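# Move green pen from blue plate to white plate

## Task

Take the green pen off the blue plate and set it down on the white plate, then leave both grippers clear so that neither is in contact with the pen at the end.

## Robot and tools

ROBOT. There are two arms, left_arm and right_arm, each with a two-finger gripper. In the scene frame, left_arm sits on the +y side. Calibrated bases in the scene frame: left_arm at (-0.015, +0.340, 0) m, quat_wxyz (+1.000, 0, 0, -0.004); right_arm at (+0.046, -0.370, 0) m, quat_wxyz (+1.000, 0, 0, +0.015). Both bases have +z pointing up. A gripper's fingers point along its own +z axis and separate along its y axis. The reported end_effector_position lies between the finger pads, about 1 cm short of the fingertips.

FRAMES. Scene frame: origin at table-top height, halfway between the nominal bases, +x out over the table, +z up. Every hand pose, hand velocity, Hand target and wrist camera pose is given in that arm's own base frame. Fixed cameras and the table use the scene frame. Printed poses can be wrong by a few centimetres, more at long reach.

ROW FORMAT. Both execute_actions and move take rows of 16 plain numbers, always covering both arms, even if one arm stays still. Order: left x, y, z, qw, qx, qy, qz, opening, then the same eight for right. x, y, z form an absolute target position in metres in that arm's base frame. The quaternion is an absolute target orientation with w first, in the same frame. Opening runs from -1 (closed) to +1 (fully open, 0.093 m). To keep an orientation, repeat one fixed quaternion in every row rather than copying the drifting measured one. An idle arm that touches nothing should get the identical full pose and opening at every call, taken from the last result before it went idle. A 0 opening is a real command, so resend the current grip value to leave a gripper unchanged.

execute_actions(actions, cameras). actions is a list of up to 15 rows per action, and each row lasts one 1/30 s step. If an action has fewer than 15 rows, its last row is held for the remaining steps. Both arms' actions are refused if any target lies more than 0.6 m from that gripper's start position along any of the gripper's axes. The whole call is rejected if an action is malformed or the first action fails this check. An empty list only reports state and images. cameras names which images come back: null or ["all"] for all of them, [] for none.

move(target, speed, blend, opening_speed, blocking, cameras). Each gripper follows a straight path toward one row, or through a list of up to 15 rows, and the whole list must fit in 10 s. speed is in m/s, from 0.002 to 2.9, default 0.25, and turn rate is capped at twice that value in rad/s. You can give one speed or one per target. blend is a corner radius in metres for intermediate targets; the default 0 stops at each one. opening_speed is the rate of change of the grip command per second on the -1..+1 scale, minimum 0.2. In a list, a changed opening takes effect only after the arms arrive at that target and come to rest. With blocking=false the result comes back after about 0.5 s while motion continues, and a new move replaces the running one. The result ends with a move: line: done, off_target, moving, held or fault, plus limits=paced (pose clipped) or limits=held (steps withheld). done means at rest within 10 mm and 2 degrees of the target. Neither done nor off_target tells you whether anything is in contact. Paths do not avoid obstacles. The grippers lag behind faster paths and can overshoot speed, especially with a stretched arm. Do not route a path close to an arm's own base, because that can flip the shoulder posture; go around it.

wait(seconds) runs the scene for 0 to 10 s with the last commands held. stop() brakes a running move. zoom_image(camera, region) enlarges part of the latest image from cam_head_left, cam_head_right, cam_left_wrist or cam_right_wrist. region is [x0, y0, x1, y1] in pixels from the top-left corner, at most 504x504. All four cameras produce 672x504 images. finished_scene(scene) ends scene 1 or 2 and cannot be undone.

RESULTS. Each result reports end_effector_position and end_effector_quat_wxyz, the Hand target each arm is heading for (possibly short of what you sent), Tool commands, grip_measured, Joint positions (the last entry is the finger gap in metres), joint velocities, which read "within noise" when the arm is still, and joint torques (the first three wrap at ±28 N m). Joint ranges in rad: waist -2.618..3.054, shoulder 0..3.142, elbow 0..3.142 (straight at 2.901), wrist pitch -1.571..1.571, wrist yaw -1.571..1.571, wrist roll -2.094..2.094. At each step the commanded orientation is clipped to within 40 degrees of the measured orientation. After every move, check the real position and tilt: friction and weight can leave the gripper low or tilted, and small moves may not happen at all.

GRIPPING. grip_measured is on the opening scale. The pads meet at about -0.94, and each millimetre of object width adds about 0.0208. A per-gripper bias can make the reading up to 0.02 too high. To grip firmly, command about 0.24 below the reading that matches the pen's width; for a thin round pen, going lower may be needed. Keep sending that same value while holding. To release, send a value well above the width reading. Commanding a big jump downward in a single step causes a brief hard squeeze.

AVOID. Dropping the pen or releasing it while it is still moving. Fast impacts, and targets set far past a contact point, which press hard. Any contact or squeeze between the two arms, which can fail the scene. Letting the pen fall off the table or leaving it there. Any arm stop. Motor heat from holding a stretched-out arm or pushing toward an unreachable pose: MOTOR HOT appears at 75 °C, an OVER-TEMPERATURE FAULT at 90 °C folds that arm, and at 100 °C the arm drops. A camera cable resting on the pen counts as touching it. Loose objects may get pushed now and then. The thinking time between replies keeps the simulation running.

Each tool is called after "Call:" as name(argument=value, ...) on one line, values as JSON.

## Session

Call:
execute_actions(actions=[])

Scene clock: 0.00 s.
left_arm: end_effector_position=(+0.3778, +0.0433, +0.0662) grip_measured=+1.000 end_effector_quat_wxyz=(+0.538, -0.102, +0.832, +0.092) | right_arm: end_effector_position=(+0.3883, -0.0296, +0.0658) grip_measured=+1.000 end_effector_quat_wxyz=(+0.518, +0.069, +0.847, -0.101)
Joint positions: left_arm=[-0.004 1.596 0.356 0.807 -0.27 -0.075 0.093] | right_arm=[0.046 1.599 0.425 0.694 0.285 0.036 0.093]
Joint velocities: within noise
Joint torques (N m): no reading
Motor temperatures (°C): left_arm=[26 28 30 30 26 28 26] | right_arm=[27 30 26 26 26 27 27]
Heat: left arm: 30 °C; right arm: 30 °C.
Hand target: left_arm +0.3805, +0.0433, +0.0712; +0.544, -0.103, +0.828, +0.092 | right_arm +0.3904, -0.0295, +0.0699; +0.523, +0.070, +0.844, -0.100
Tool commands: left_gripper/opening=+1.0 right_gripper/opening=+1.0

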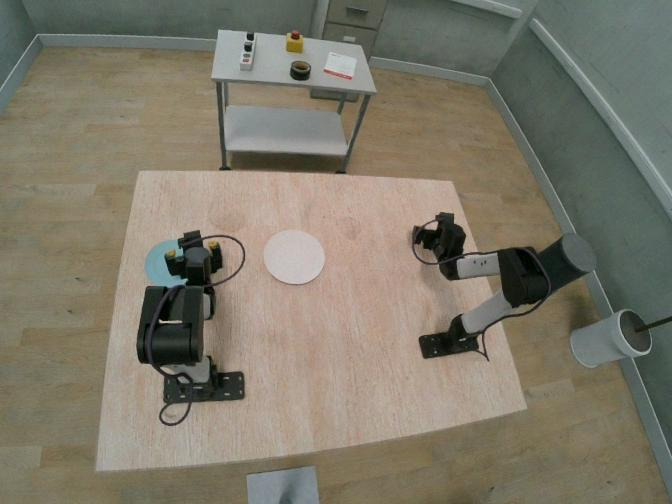

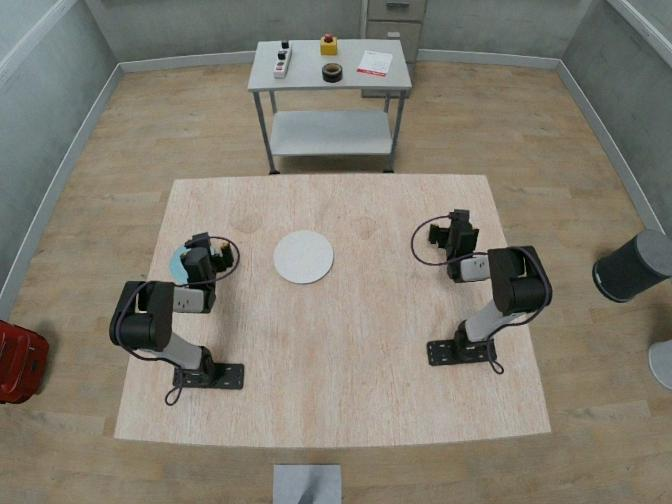

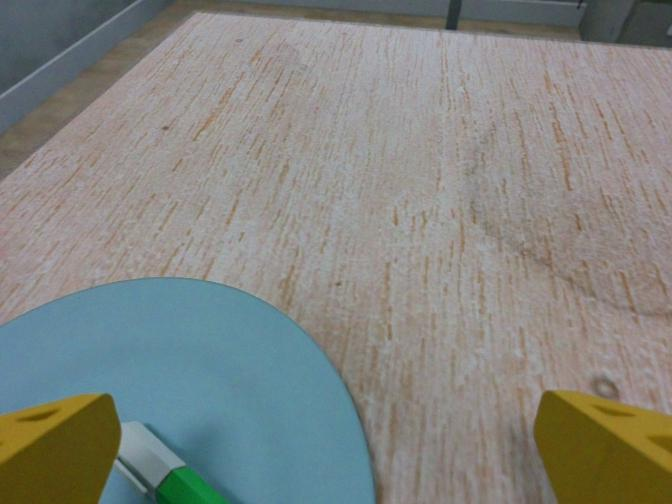

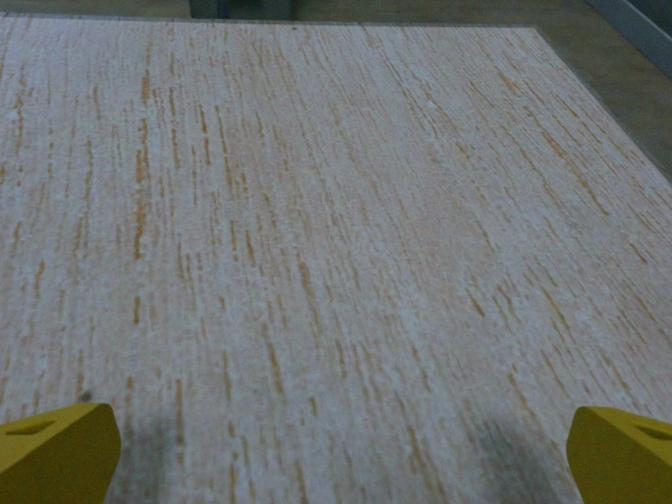

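Call:
move(target=[0.33,0.10,0.18,0,0,1,0,1,0.3904,-0.0295,0.0699,0.523,0.070,0.844,-0.1,1], speed=0.4)

Scene clock: 12.00 s.
left_arm: end_effector_position=(+0.3242, +0.0978, +0.1764) grip_measured=+1.000 end_effector_quat_wxyz=(-0.005, -0.010, +1.000, +0.000) | right_arm: end_effector_position=(+0.3883, -0.0296, +0.0658) grip_measured=+1.000 end_effector_quat_wxyz=(+0.518, +0.069, +0.847, -0.101)
Joint positions: left_arm=[0.292 1.855 1.822 -1.547 -0.002 0.272 0.093] | right_arm=[0.046 1.599 0.425 0.694 0.285 0.036 0.093]
Joint velocities: within noise
Joint torques (N m): left_arm=[0.5 -5.94 10.13 0.31 0.03 0.2] | right_arm=[0.2 -6.05 5.22 2.63 0.01 0.09]
Motor temperatures (°C): left_arm=[26 29 31 32 26 28 26] | right_arm=[27 31 27 30 26 27 27]
Heat: left arm: 32 °C; right arm: 31 °C.
Hand target: left_arm +0.3287, +0.1014, +0.1815; +0.001, -0.006, +1.000, +0.001 | right_arm +0.3904, -0.0295, +0.0699; +0.523, +0.070, +0.844, -0.100
Off the commanded pose: left_arm 0.007 m, 1 deg | right_arm 0.005 m, 1 deg.
move: done

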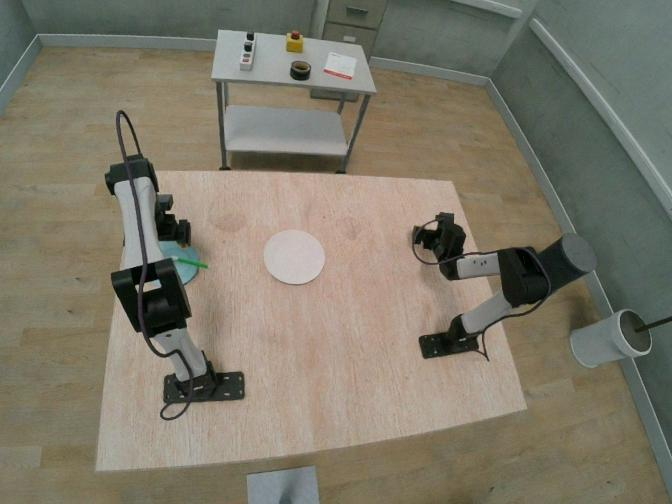

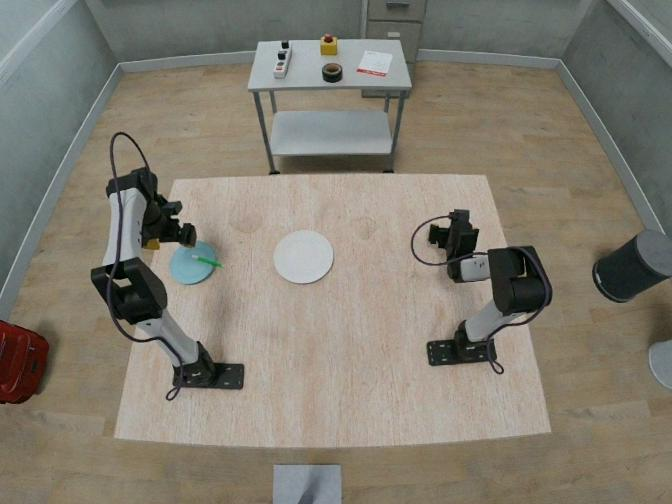

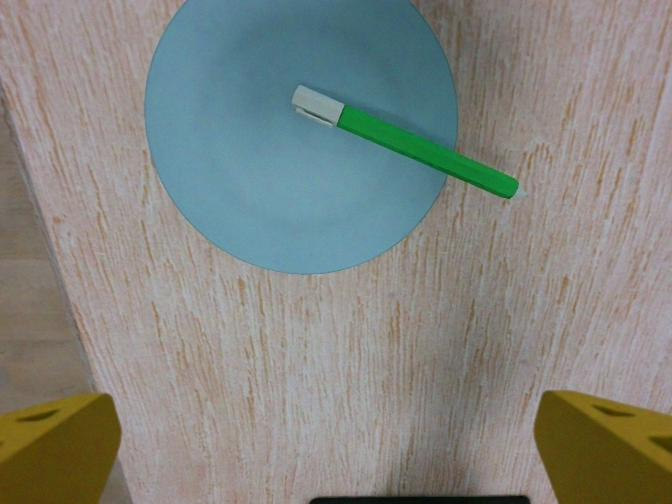

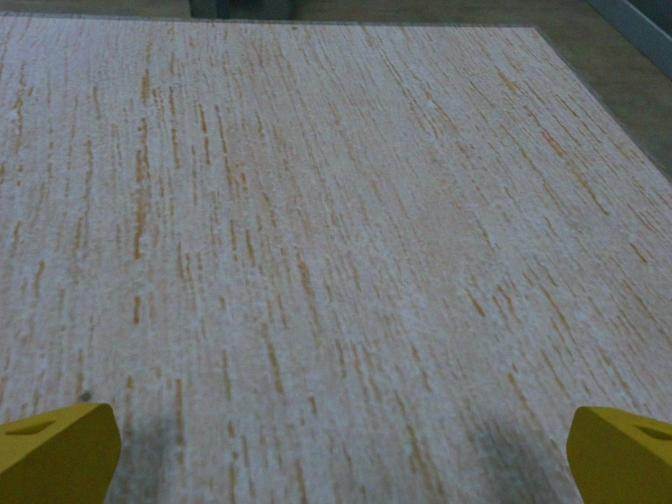

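Call:
move(target=[0.395,0.062,0.11,0,-0.552,0.834,0,1,0.3904,-0.0295,0.0699,0.523,0.070,0.844,-0.1,1], speed=0.4)

Scene clock: 29.93 s.
left_arm: end_effector_position=(+0.3811, +0.0613, +0.1064) grip_measured=+1.000 end_effector_quat_wxyz=(-0.020, -0.545, +0.838, +0.003) | right_arm: end_effector_position=(+0.3883, -0.0296, +0.0658) grip_measured=+1.000 end_effector_quat_wxyz=(+0.518, +0.069, +0.847, -0.101)
Joint positions: left_arm=[0.164 2.056 1.822 -1.375 0.01 -0.989 0.093] | right_arm=[0.046 1.599 0.425 0.694 0.285 0.036 0.093]
Joint velocities: within noise
Joint torques (N m): left_arm=[-0.81 -7.34 10.24 0.52 -0.01 -0.15] | right_arm=[0.2 -6.05 5.23 2.63 0.01 0.08]
Motor temperatures (°C): left_arm=[26 30 35 31 26 28 26] | right_arm=[27 32 28 32 26 27 27]
Heat: left arm: 35 °C; right arm: 32 °C.
Hand target: left_arm +0.3949, +0.0600, +0.1103; -0.002, -0.548, +0.836, -0.006 | right_arm +0.3904, -0.0295, +0.0699; +0.523, +0.070, +0.844, -0.100
Off the commanded pose: left_arm 0.014 m, 2 deg | right_arm 0.005 m, 1 deg.
move: off_target (left_arm)

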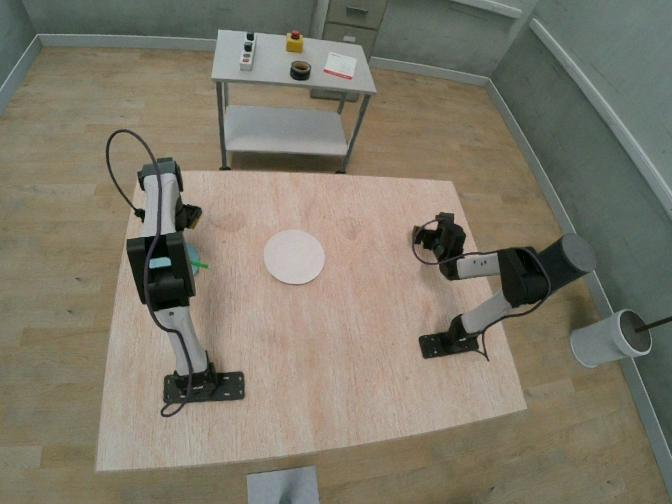

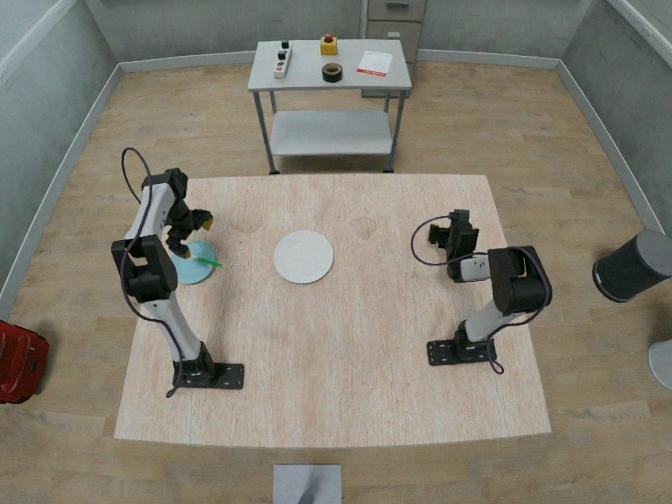

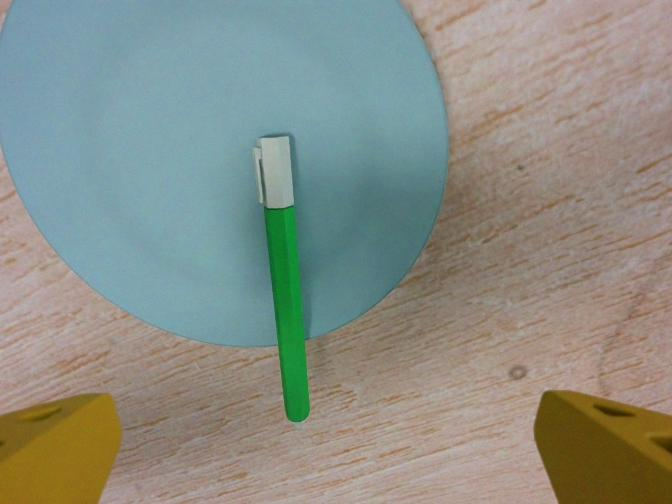

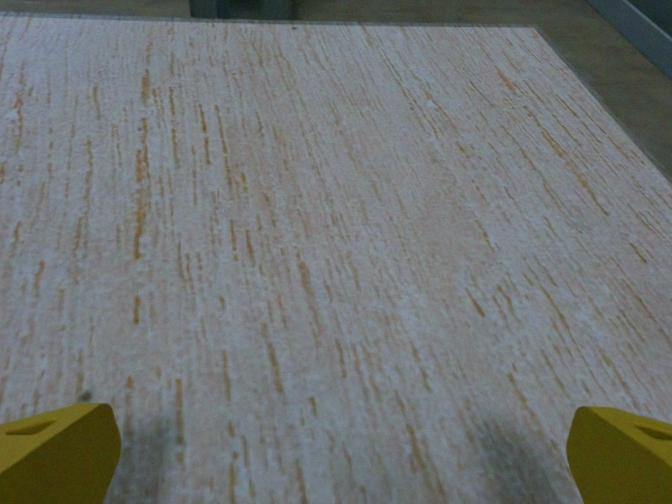

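Call:
move(target=[0.389,0.085,0.07,0.01,-0.598,0.801,-0.005,0.6,0.3904,-0.0295,0.0699,0.523,0.070,0.844,-0.1,1], cameras=["cam_left_wrist","cam_head_right"])

Scene clock: 45.10 s.
left_arm: end_effector_position=(+0.3912, +0.0826, +0.0757) grip_measured=+0.603 end_effector_quat_wxyz=(+0.009, -0.590, +0.807, -0.010) | right_arm: end_effector_position=(+0.3883, -0.0296, +0.0658) grip_measured=+1.000 end_effector_quat_wxyz=(+0.518, +0.069, +0.847, -0.101)
Joint positions: left_arm=[0.212 2.056 1.7 -1.19 0.01 -1.05 0.074] | right_arm=[0.046 1.599 0.425 0.694 0.285 0.036 0.093]
Joint velocities: within noise
Joint torques (N m): left_arm=[0.21 -8.7 4.68 0.68 -0.15 -0.15] | right_arm=[0.2 -6.08 5.23 2.63 0.01 0.08]
Motor temperatures (°C): left_arm=[26 32 36 31 26 28 26] | right_arm=[27 32 29 33 26 27 27]
Heat: left arm: 36 °C; right arm: 33 °C.
Hand target: left_arm +0.3889, +0.0849, +0.0700; +0.010, -0.598, +0.802, -0.005 | right_arm +0.3904, -0.0295, +0.0699; +0.523, +0.070, +0.844, -0.100
Off the commanded pose: left_arm 0.007 m, 1 deg | right_arm 0.005 m, 1 deg.
move: done
Images, in order (width x height): cam_head_right 672x504, cam_left_wrist 672x504.

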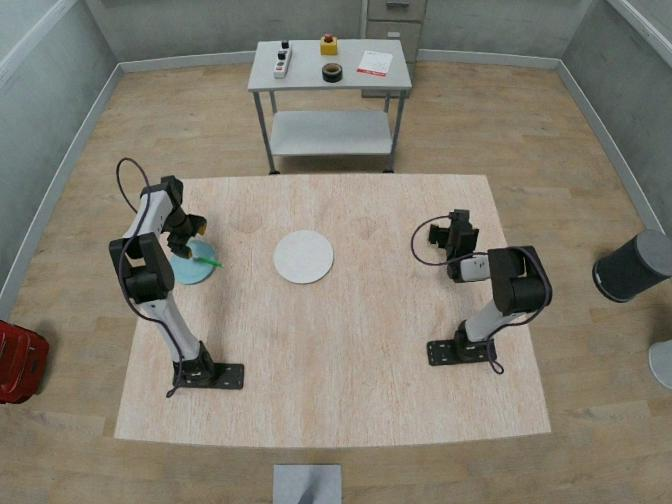

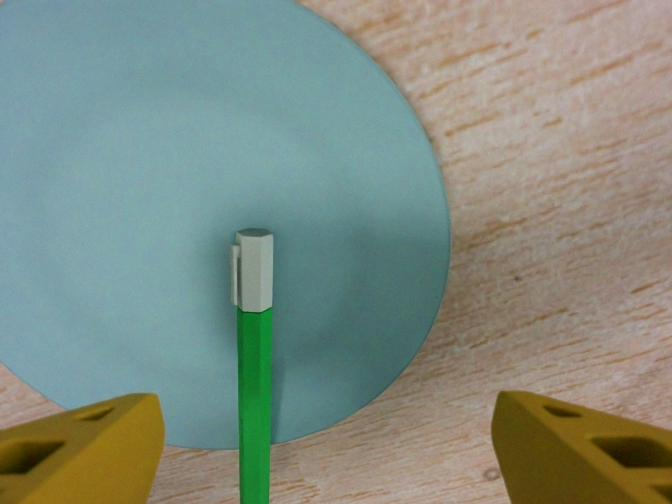

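Call:
move(target=[[0.372,0.086,0.068,0.005,-0.598,0.801,0,0.6,0.3904,-0.0295,0.0699,0.523,0.070,0.844,-0.1,1],[0.371,0.086,0.050,0.005,-0.598,0.801,0,0.6,0.3904,-0.0295,0.0699,0.523,0.070,0.844,-0.1,1]], speed=0.1, cameras=["cam_left_wrist","cam_head_right"])

Scene clock: 55.03 s.
left_arm: end_effector_position=(+0.3724, +0.0812, +0.0426) grip_measured=+0.603 end_effector_quat_wxyz=(-0.012, -0.593, +0.805, +0.000) | right_arm: end_effector_position=(+0.3883, -0.0296, +0.0658) grip_measured=+1.000 end_effector_quat_wxyz=(+0.518, +0.069, +0.847, -0.101)
Joint positions: left_arm=[0.219 2.052 1.561 -1.102 0.01 -1.05 0.074] | right_arm=[0.046 1.599 0.425 0.694 0.285 0.036 0.093]
Joint velocities: within noise
Joint torques (N m): left_arm=[0.53 -11.18 4.48 0.56 -0.21 -0.05] | right_arm=[0.17 -6.08 5.18 2.63 0.01 0.09]
Motor temperatures (°C): left_arm=[26 34 35 31 26 28 26] | right_arm=[27 32 29 34 26 27 27]
Heat: left arm: 35 °C; right arm: 34 °C.
Hand target: left_arm +0.3709, +0.0858, +0.0499; +0.004, -0.598, +0.801, +0.000 | right_arm +0.3904, -0.0295, +0.0699; +0.523, +0.070, +0.844, -0.100
Off the commanded pose: left_arm 0.009 m, 2 deg | right_arm 0.005 m, 1 deg.
move: done
Images, in order (width x height): cam_head_right 672x504, cam_left_wrist 672x504.

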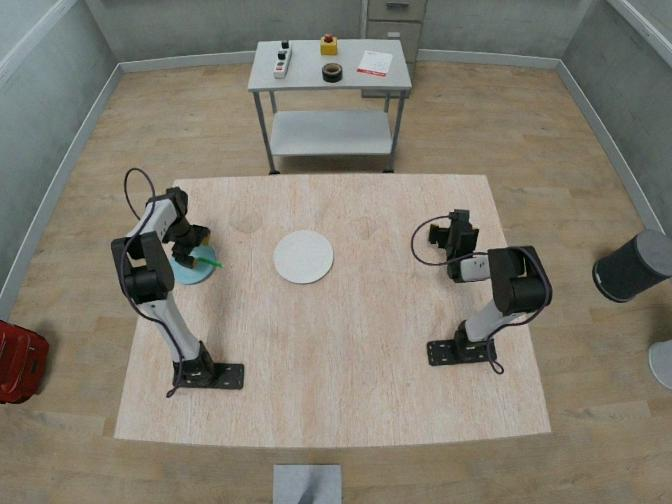

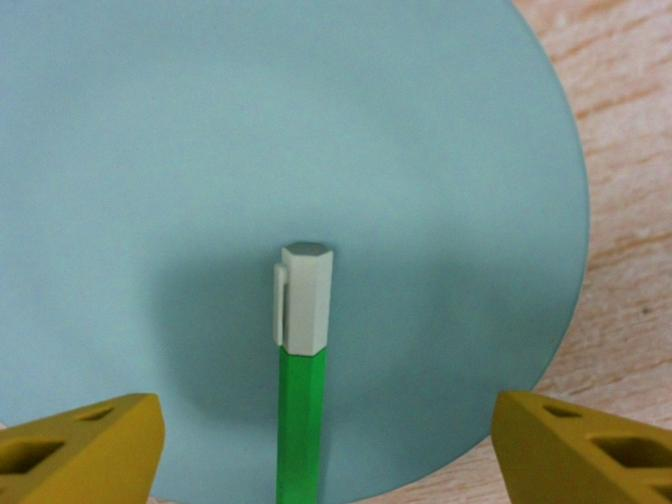

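Call:
move(target=[[0.366,0.089,0.042,0.012,-0.598,0.801,0,0.6,0.3904,-0.0295,0.0699,0.523,0.070,0.844,-0.1,1],[0.366,0.089,0.042,0.012,-0.598,0.801,0,-0.95,0.3904,-0.0295,0.0699,0.523,0.070,0.844,-0.1,1]], speed=0.1, opening_speed=2, cameras=["cam_left_wrist","cam_head_right"])

Scene clock: 63.67 s.
left_arm: end_effector_position=(+0.3688, +0.0827, +0.0375) grip_measured=-0.946 end_effector_quat_wxyz=(-0.002, -0.595, +0.804, -0.004) | right_arm: end_effector_position=(+0.3883, -0.0296, +0.0658) grip_measured=+1.000 end_effector_quat_wxyz=(+0.518, +0.069, +0.847, -0.101)
Joint positions: left_arm=[0.225 2.025 1.5 -1.046 0.009 -1.05 0] | right_arm=[0.046 1.599 0.425 0.694 0.285 0.036 0.093]
Joint velocities: within noise
Joint torques (N m): left_arm=[0.79 -10.37 4.48 0.61 -0.27 0.05] | right_arm=[0.2 -6.08 5.23 2.63 0.01 0.08]
Motor temperatures (°C): left_arm=[26 36 34 30 26 28 26] | right_arm=[27 33 29 35 26 27 27]
Heat: left arm: 36 °C; right arm: 35 °C.
Hand target: left_arm +0.3660, +0.0890, +0.0419; +0.012, -0.598, +0.801, +0.000 | right_arm +0.3904, -0.0295, +0.0699; +0.523, +0.070, +0.844, -0.100
Off the commanded pose: left_arm 0.008 m, 2 deg | right_arm 0.005 m, 1 deg.
move: done; target 2's new opening was sent with left_arm's hand 0.011 m and 2 deg from that target
Images, in order (width x height): cam_head_right 672x504, cam_left_wrist 672x504.

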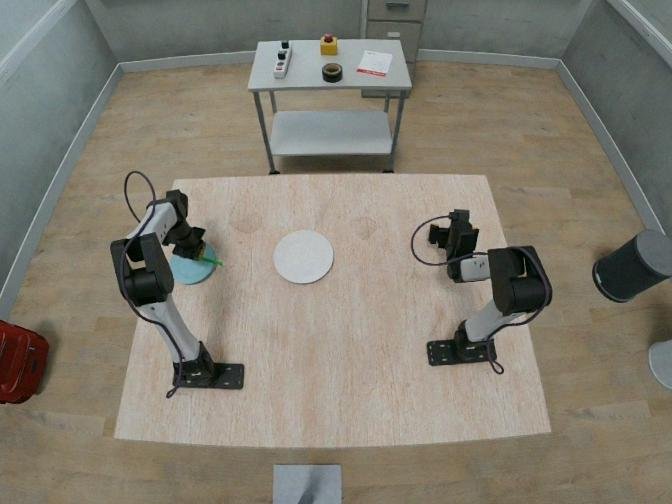

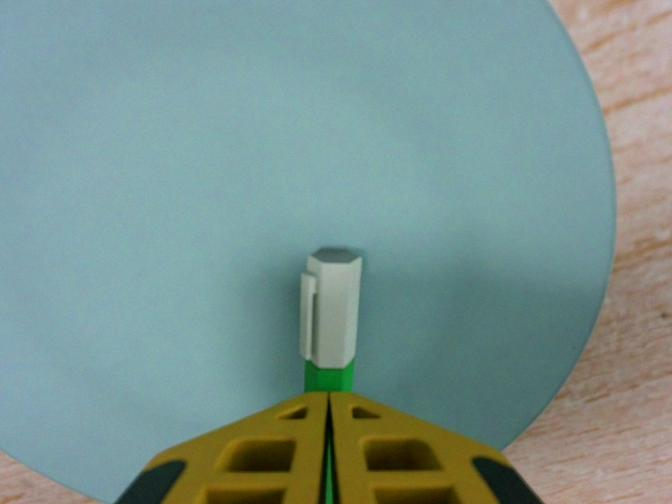

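Call:
move(target=[[0.366,0.089,0.042,0.012,-0.598,0.801,0,0.2,0.3904,-0.0295,0.0699,0.523,0.070,0.844,-0.1,1],[0.366,0.090,0.0275,0.012,-0.598,0.801,0,0.2,0.3904,-0.0295,0.0699,0.523,0.070,0.844,-0.1,1],[0.366,0.090,0.0275,0.012,-0.598,0.801,0,-0.95,0.3904,-0.0295,0.0699,0.523,0.070,0.844,-0.1,1]], speed=0.08, opening_speed=2, cameras=["cam_left_wrist","cam_head_right"])

Scene clock: 74.23 s.
left_arm: end_effector_position=(+0.3692, +0.0843, +0.0290) grip_measured=-0.912 end_effector_quat_wxyz=(+0.005, -0.597, +0.802, -0.007) | right_arm: end_effector_position=(+0.3883, -0.0296, +0.0658) grip_measured=+1.000 end_effector_quat_wxyz=(+0.518, +0.069, +0.847, -0.101)
Joint positions: left_arm=[0.228 2.025 1.465 -0.996 0.009 -1.05 0.001] | right_arm=[0.046 1.599 0.425 0.694 0.285 0.036 0.093]
Joint velocities: within noise
Joint torques (N m): left_arm=[0.72 -9.06 4.46 0.67 -0.26 0.08] | right_arm=[0.21 -6.09 5.2 2.63 0.01 0.09]
Motor temperatures (°C): left_arm=[26 38 33 30 26 28 26] | right_arm=[27 33 30 35 26 27 27]
Heat: left arm: 38 °C; right arm: 35 °C.
Hand target: left_arm +0.3659, +0.0899, +0.0274; +0.012, -0.598, +0.801, +0.000 | right_arm +0.3904, -0.0295, +0.0699; +0.523, +0.070, +0.844, -0.100
Off the commanded pose: left_arm 0.007 m, 1 deg | right_arm 0.005 m, 1 deg.
move: done
Images, in order (width x height): cam_head_right 672x504, cam_left_wrist 672x504.

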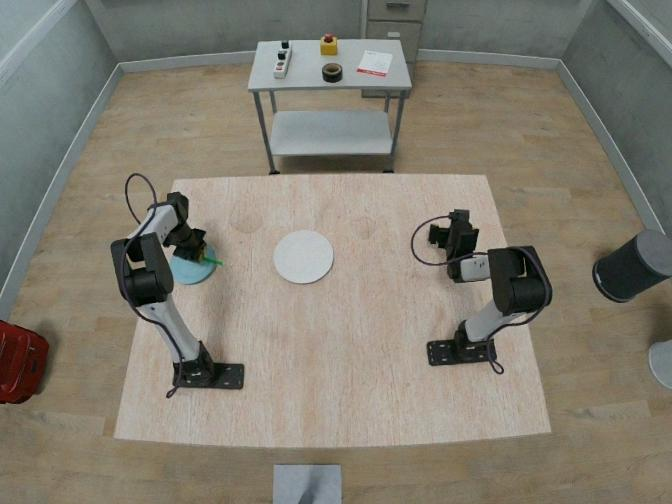

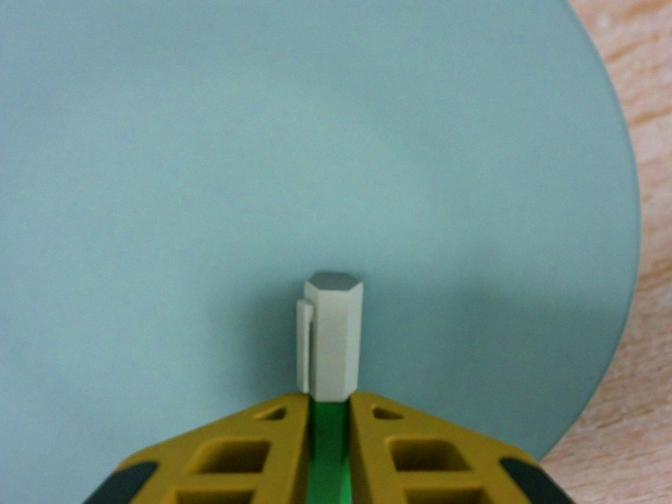

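Call:
move(target=[[0.366,0.090,0.12,0.012,-0.598,0.801,0,-1,0.3904,-0.0295,0.0699,0.523,0.070,0.844,-0.1,1],[0.40,-0.250,0.11,0.0,-0.216,0.976,0,-1,0.3904,-0.0295,0.0699,0.523,0.070,0.844,-0.1,1]], speed=0.3, blend=0.04)

Scene clock: 87.10 s.
left_arm: end_effector_position=(+0.3943, -0.2500, +0.1076) grip_measured=-0.912 end_effector_quat_wxyz=(+0.007, -0.220, +0.976, -0.008) | right_arm: end_effector_position=(+0.3883, -0.0296, +0.0658) grip_measured=+1.000 end_effector_quat_wxyz=(+0.518, +0.069, +0.847, -0.101)
Joint positions: left_arm=[-0.565 2.412 2.414 -1.552 0.001 -1.007 0.001] | right_arm=[0.046 1.599 0.425 0.694 0.285 0.036 0.093]
Joint velocities: within noise
Joint torques (N m): left_arm=[0.58 -9.36 10.04 0.32 -0.09 0.18] | right_arm=[0.2 -6.06 5.22 2.63 0.01 0.08]
Motor temperatures (°C): left_arm=[26 40 33 30 26 28 26] | right_arm=[27 33 30 36 26 27 27]
Heat: left arm: 40 °C; right arm: 36 °C.
Hand target: left_arm +0.3992, -0.2484, +0.1096; +0.011, -0.216, +0.976, -0.009 | right_arm +0.3904, -0.0295, +0.0699; +0.523, +0.070, +0.844, -0.100
Off the commanded pose: left_arm 0.006 m, 1 deg | right_arm 0.005 m, 1 deg.
joint sent to its limit (left arm) — joint 4 (wrist pitch), lower limit. The joint targets still meet the commanded pose.
move: done

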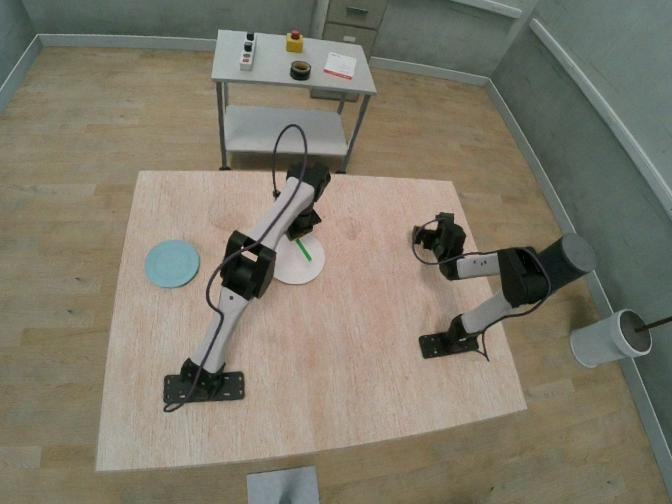

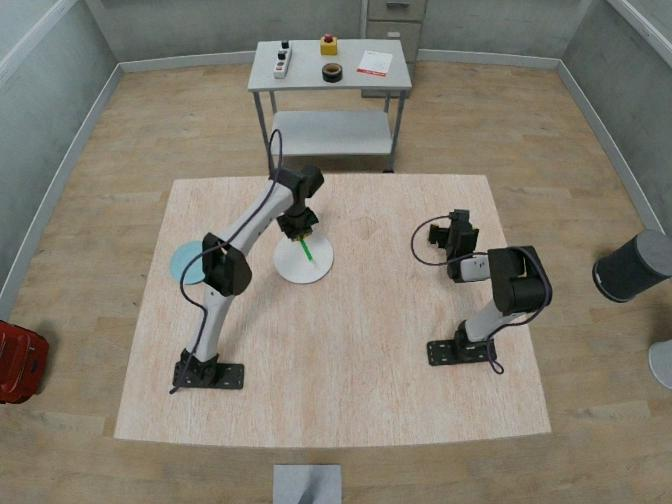

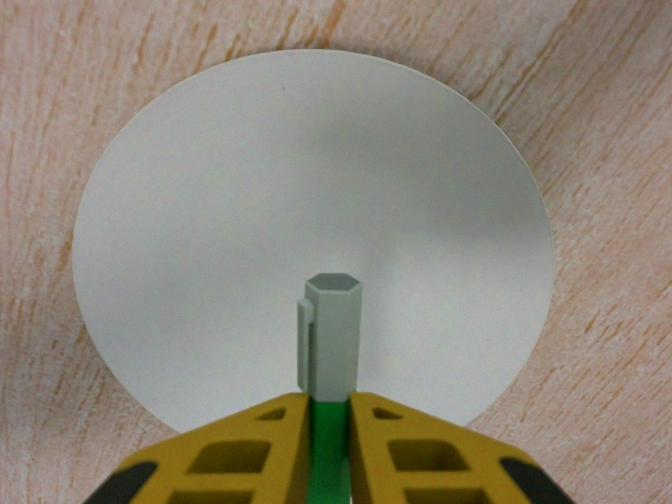

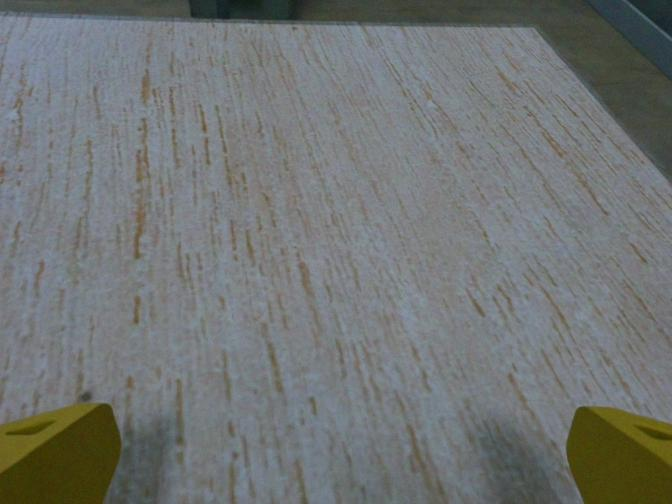

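Call:
move(target=[[0.438,-0.228,0.060,0.010,-0.216,0.976,-0.007,-1,0.3904,-0.0295,0.0699,0.523,0.070,0.844,-0.1,1],[0.436,-0.228,0.040,0.010,-0.216,0.976,-0.007,-1,0.3904,-0.0295,0.0699,0.523,0.070,0.844,-0.1,1]], speed=[0.2,0.06], cameras=["cam_left_wrist","cam_head_right","cam_head_left"])

Scene clock: 95.60 s.
left_arm: end_effector_position=(+0.4346, -0.2250, +0.0431) grip_measured=-0.912 end_effector_quat_wxyz=(+0.003, -0.226, +0.974, -0.003) | right_arm: end_effector_position=(+0.3883, -0.0296, +0.0658) grip_measured=+1.000 end_effector_quat_wxyz=(+0.518, +0.069, +0.847, -0.101)
Joint positions: left_arm=[-0.477 2.527 2.365 -1.4 0.001 -0.932 0.001] | right_arm=[0.046 1.599 0.425 0.694 0.285 0.036 0.093]
Joint velocities: within noise
Joint torques (N m): left_arm=[-0.58 -11.84 4.57 0.8 -0.07 0.18] | right_arm=[0.21 -6.08 5.26 2.63 0.01 0.09]
Motor temperatures (°C): left_arm=[26 41 34 30 26 28 27] | right_arm=[27 33 30 37 26 27 27]
Heat: left arm: 41 °C; right arm: 37 °C.
Hand target: left_arm +0.4361, -0.2283, +0.0401; +0.010, -0.216, +0.976, -0.007 | right_arm +0.3904, -0.0295, +0.0699; +0.523, +0.070, +0.844, -0.100
Off the commanded pose: left_arm 0.005 m, 1 deg | right_arm 0.005 m, 1 deg.
move: done
Images, in order (width x height): cam_head_left 672x504, cam_head_right 672x504, cam_left_wrist 672x504.

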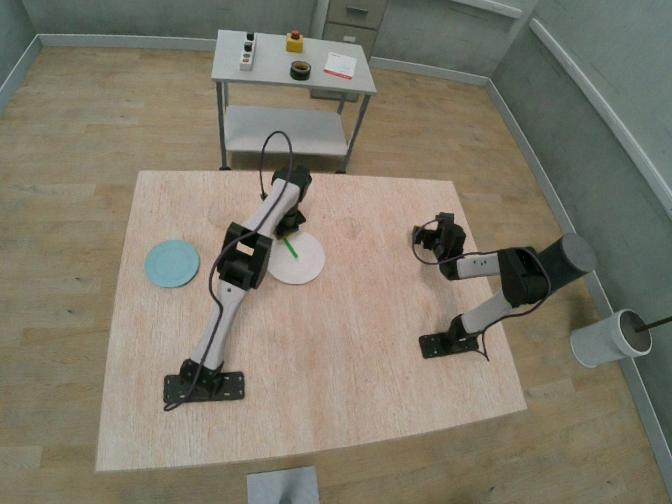

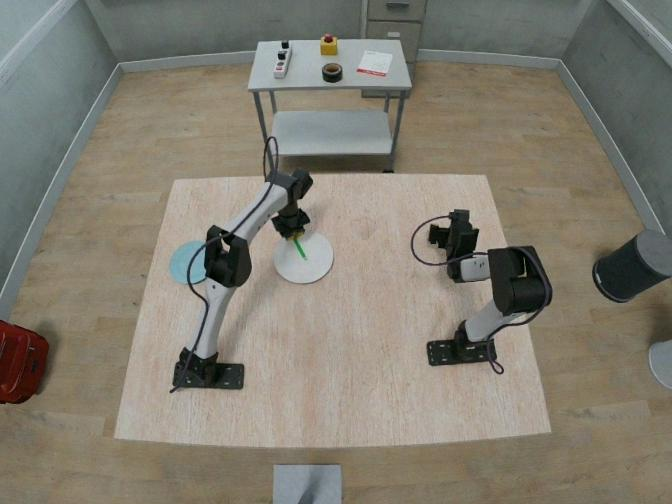

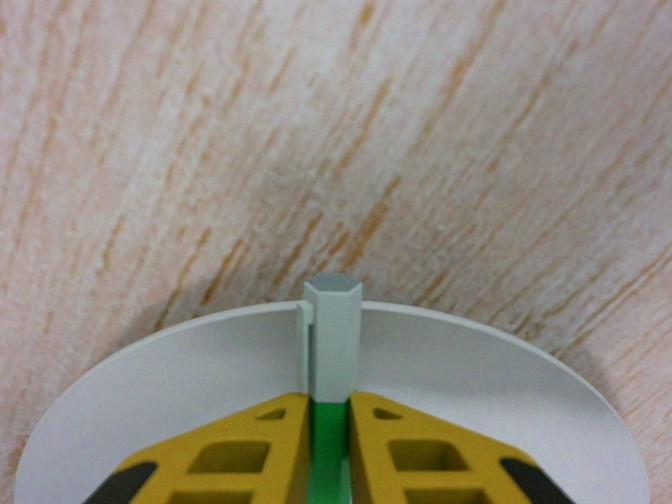

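Call:
move(target=[[0.404,-0.242,0.045,0.010,-0.210,0.977,-0.007,-1,0.3904,-0.0295,0.0699,0.523,0.070,0.844,-0.1,1],[0.404,-0.242,0.030,0.010,-0.210,0.977,-0.007,-1,0.3904,-0.0295,0.0699,0.523,0.070,0.844,-0.1,1]], speed=[0.12,0.06], cameras=["cam_left_wrist","cam_head_right","cam_head_left"])

Scene clock: 105.03 s.
left_arm: end_effector_position=(+0.4052, -0.2374, +0.0313) grip_measured=-0.912 end_effector_quat_wxyz=(+0.008, -0.210, +0.978, +0.006) | right_arm: end_effector_position=(+0.3883, -0.0296, +0.0658) grip_measured=+1.000 end_effector_quat_wxyz=(+0.518, +0.069, +0.847, -0.101)
Joint positions: left_arm=[-0.537 2.413 2.11 -1.265 -0.02 -0.96 0.001] | right_arm=[0.046 1.599 0.425 0.694 0.285 0.036 0.093]
Joint velocities: within noise
Joint torques (N m): left_arm=[-0.38 -12.01 3.77 0.82 0.02 -0.13] | right_arm=[0.21 -6.06 5.2 2.64 0.01 0.09]
Motor temperatures (°C): left_arm=[26 43 34 30 26 28 27] | right_arm=[27 33 30 37 26 27 27]
Heat: left arm: 43 °C; right arm: 37 °C.
Hand target: left_arm +0.4047, -0.2401, +0.0300; +0.012, -0.215, +0.977, -0.002 | right_arm +0.3904, -0.0295, +0.0699; +0.523, +0.070, +0.844, -0.100
Off the commanded pose: left_arm 0.005 m, 2 deg | right_arm 0.005 m, 1 deg.
move: done
Images, in order (width x height): cam_head_left 672x504, cam_head_right 672x504, cam_left_wrist 672x504.

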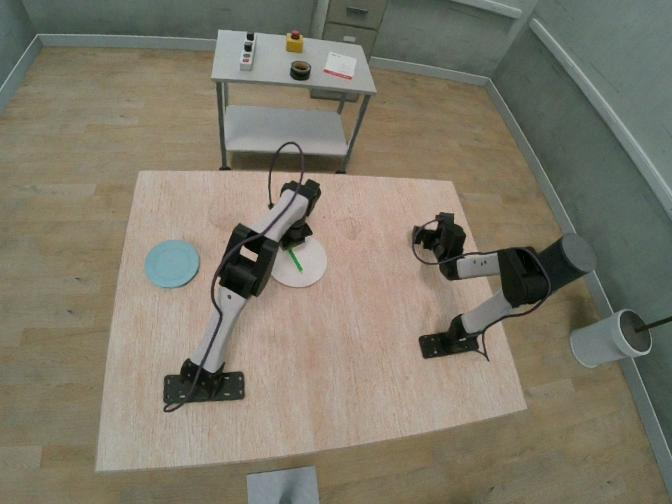

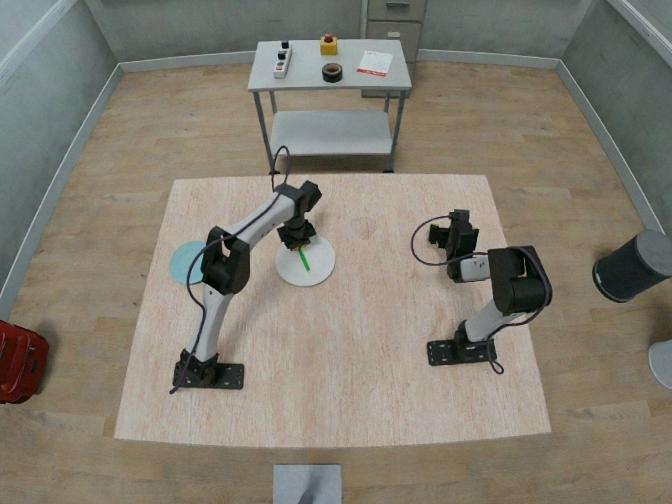

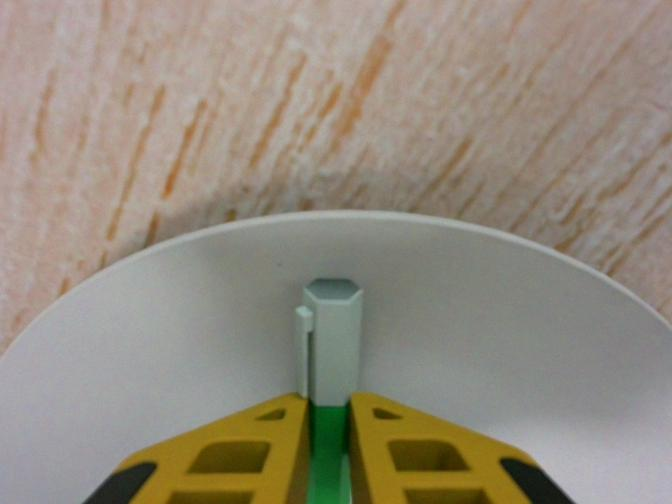

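Call:
move(target=[[0.405,-0.238,0.031,0.010,-0.210,0.977,0.0,-1,0.3904,-0.0295,0.0699,0.523,0.070,0.844,-0.1,1],[0.405,-0.238,0.031,0.010,-0.210,0.977,0.0,-0.2,0.3904,-0.0295,0.0699,0.523,0.070,0.844,-0.1,1],[0.405,-0.238,0.10,0.010,-0.210,0.977,0.0,-0.2,0.3904,-0.0295,0.0699,0.523,0.070,0.844,-0.1,1]], speed=0.15, opening_speed=1.5, cameras=["cam_left_wrist","cam_head_right"])

Scene clock: 114.70 s.
left_arm: end_effector_position=(+0.4007, -0.2371, +0.0970) grip_measured=-0.203 end_effector_quat_wxyz=(+0.005, -0.205, +0.979, +0.001) | right_arm: end_effector_position=(+0.3883, -0.0296, +0.0658) grip_measured=+1.000 end_effector_quat_wxyz=(+0.518, +0.069, +0.847, -0.101)
Joint positions: left_arm=[-0.537 2.413 2.372 -1.524 -0.008 -0.951 0.035] | right_arm=[0.046 1.599 0.425 0.694 0.285 0.036 0.093]
Joint velocities: within noise
Joint torques (N m): left_arm=[0.03 -9.47 10.19 0.3 0.03 0.03] | right_arm=[0.21 -6.04 5.2 2.63 0.01 0.08]
Motor temperatures (°C): left_arm=[26 46 33 30 26 28 27] | right_arm=[27 33 30 38 26 27 27]
Heat: left arm: 46 °C; right arm: 38 °C.
Hand target: left_arm +0.4039, -0.2397, +0.0999; +0.007, -0.206, +0.979, -0.005 | right_arm +0.3904, -0.0295, +0.0699; +0.523, +0.070, +0.844, -0.100
Off the commanded pose: left_arm 0.005 m, 1 deg | right_arm 0.005 m, 1 deg.
move: done
Images, in order (width x height): cam_head_right 672x504, cam_left_wrist 672x504.

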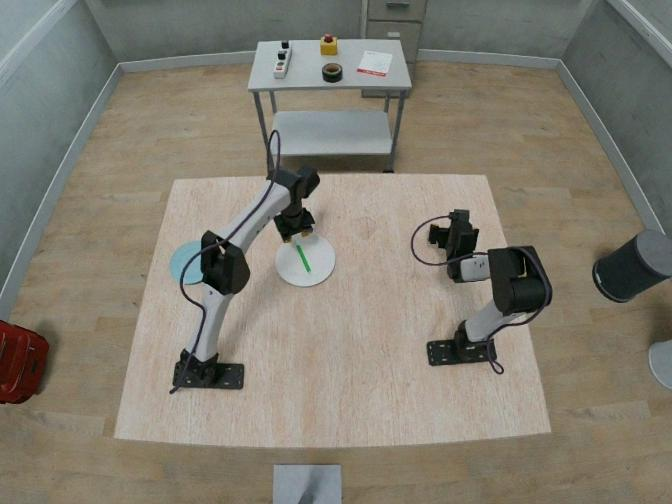

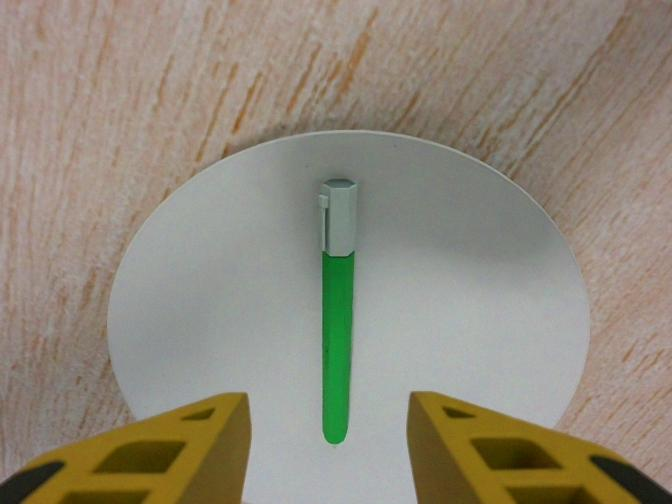

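Perfect.

Call:
finished_scene(scene=1)

The scene is finished: the task was done.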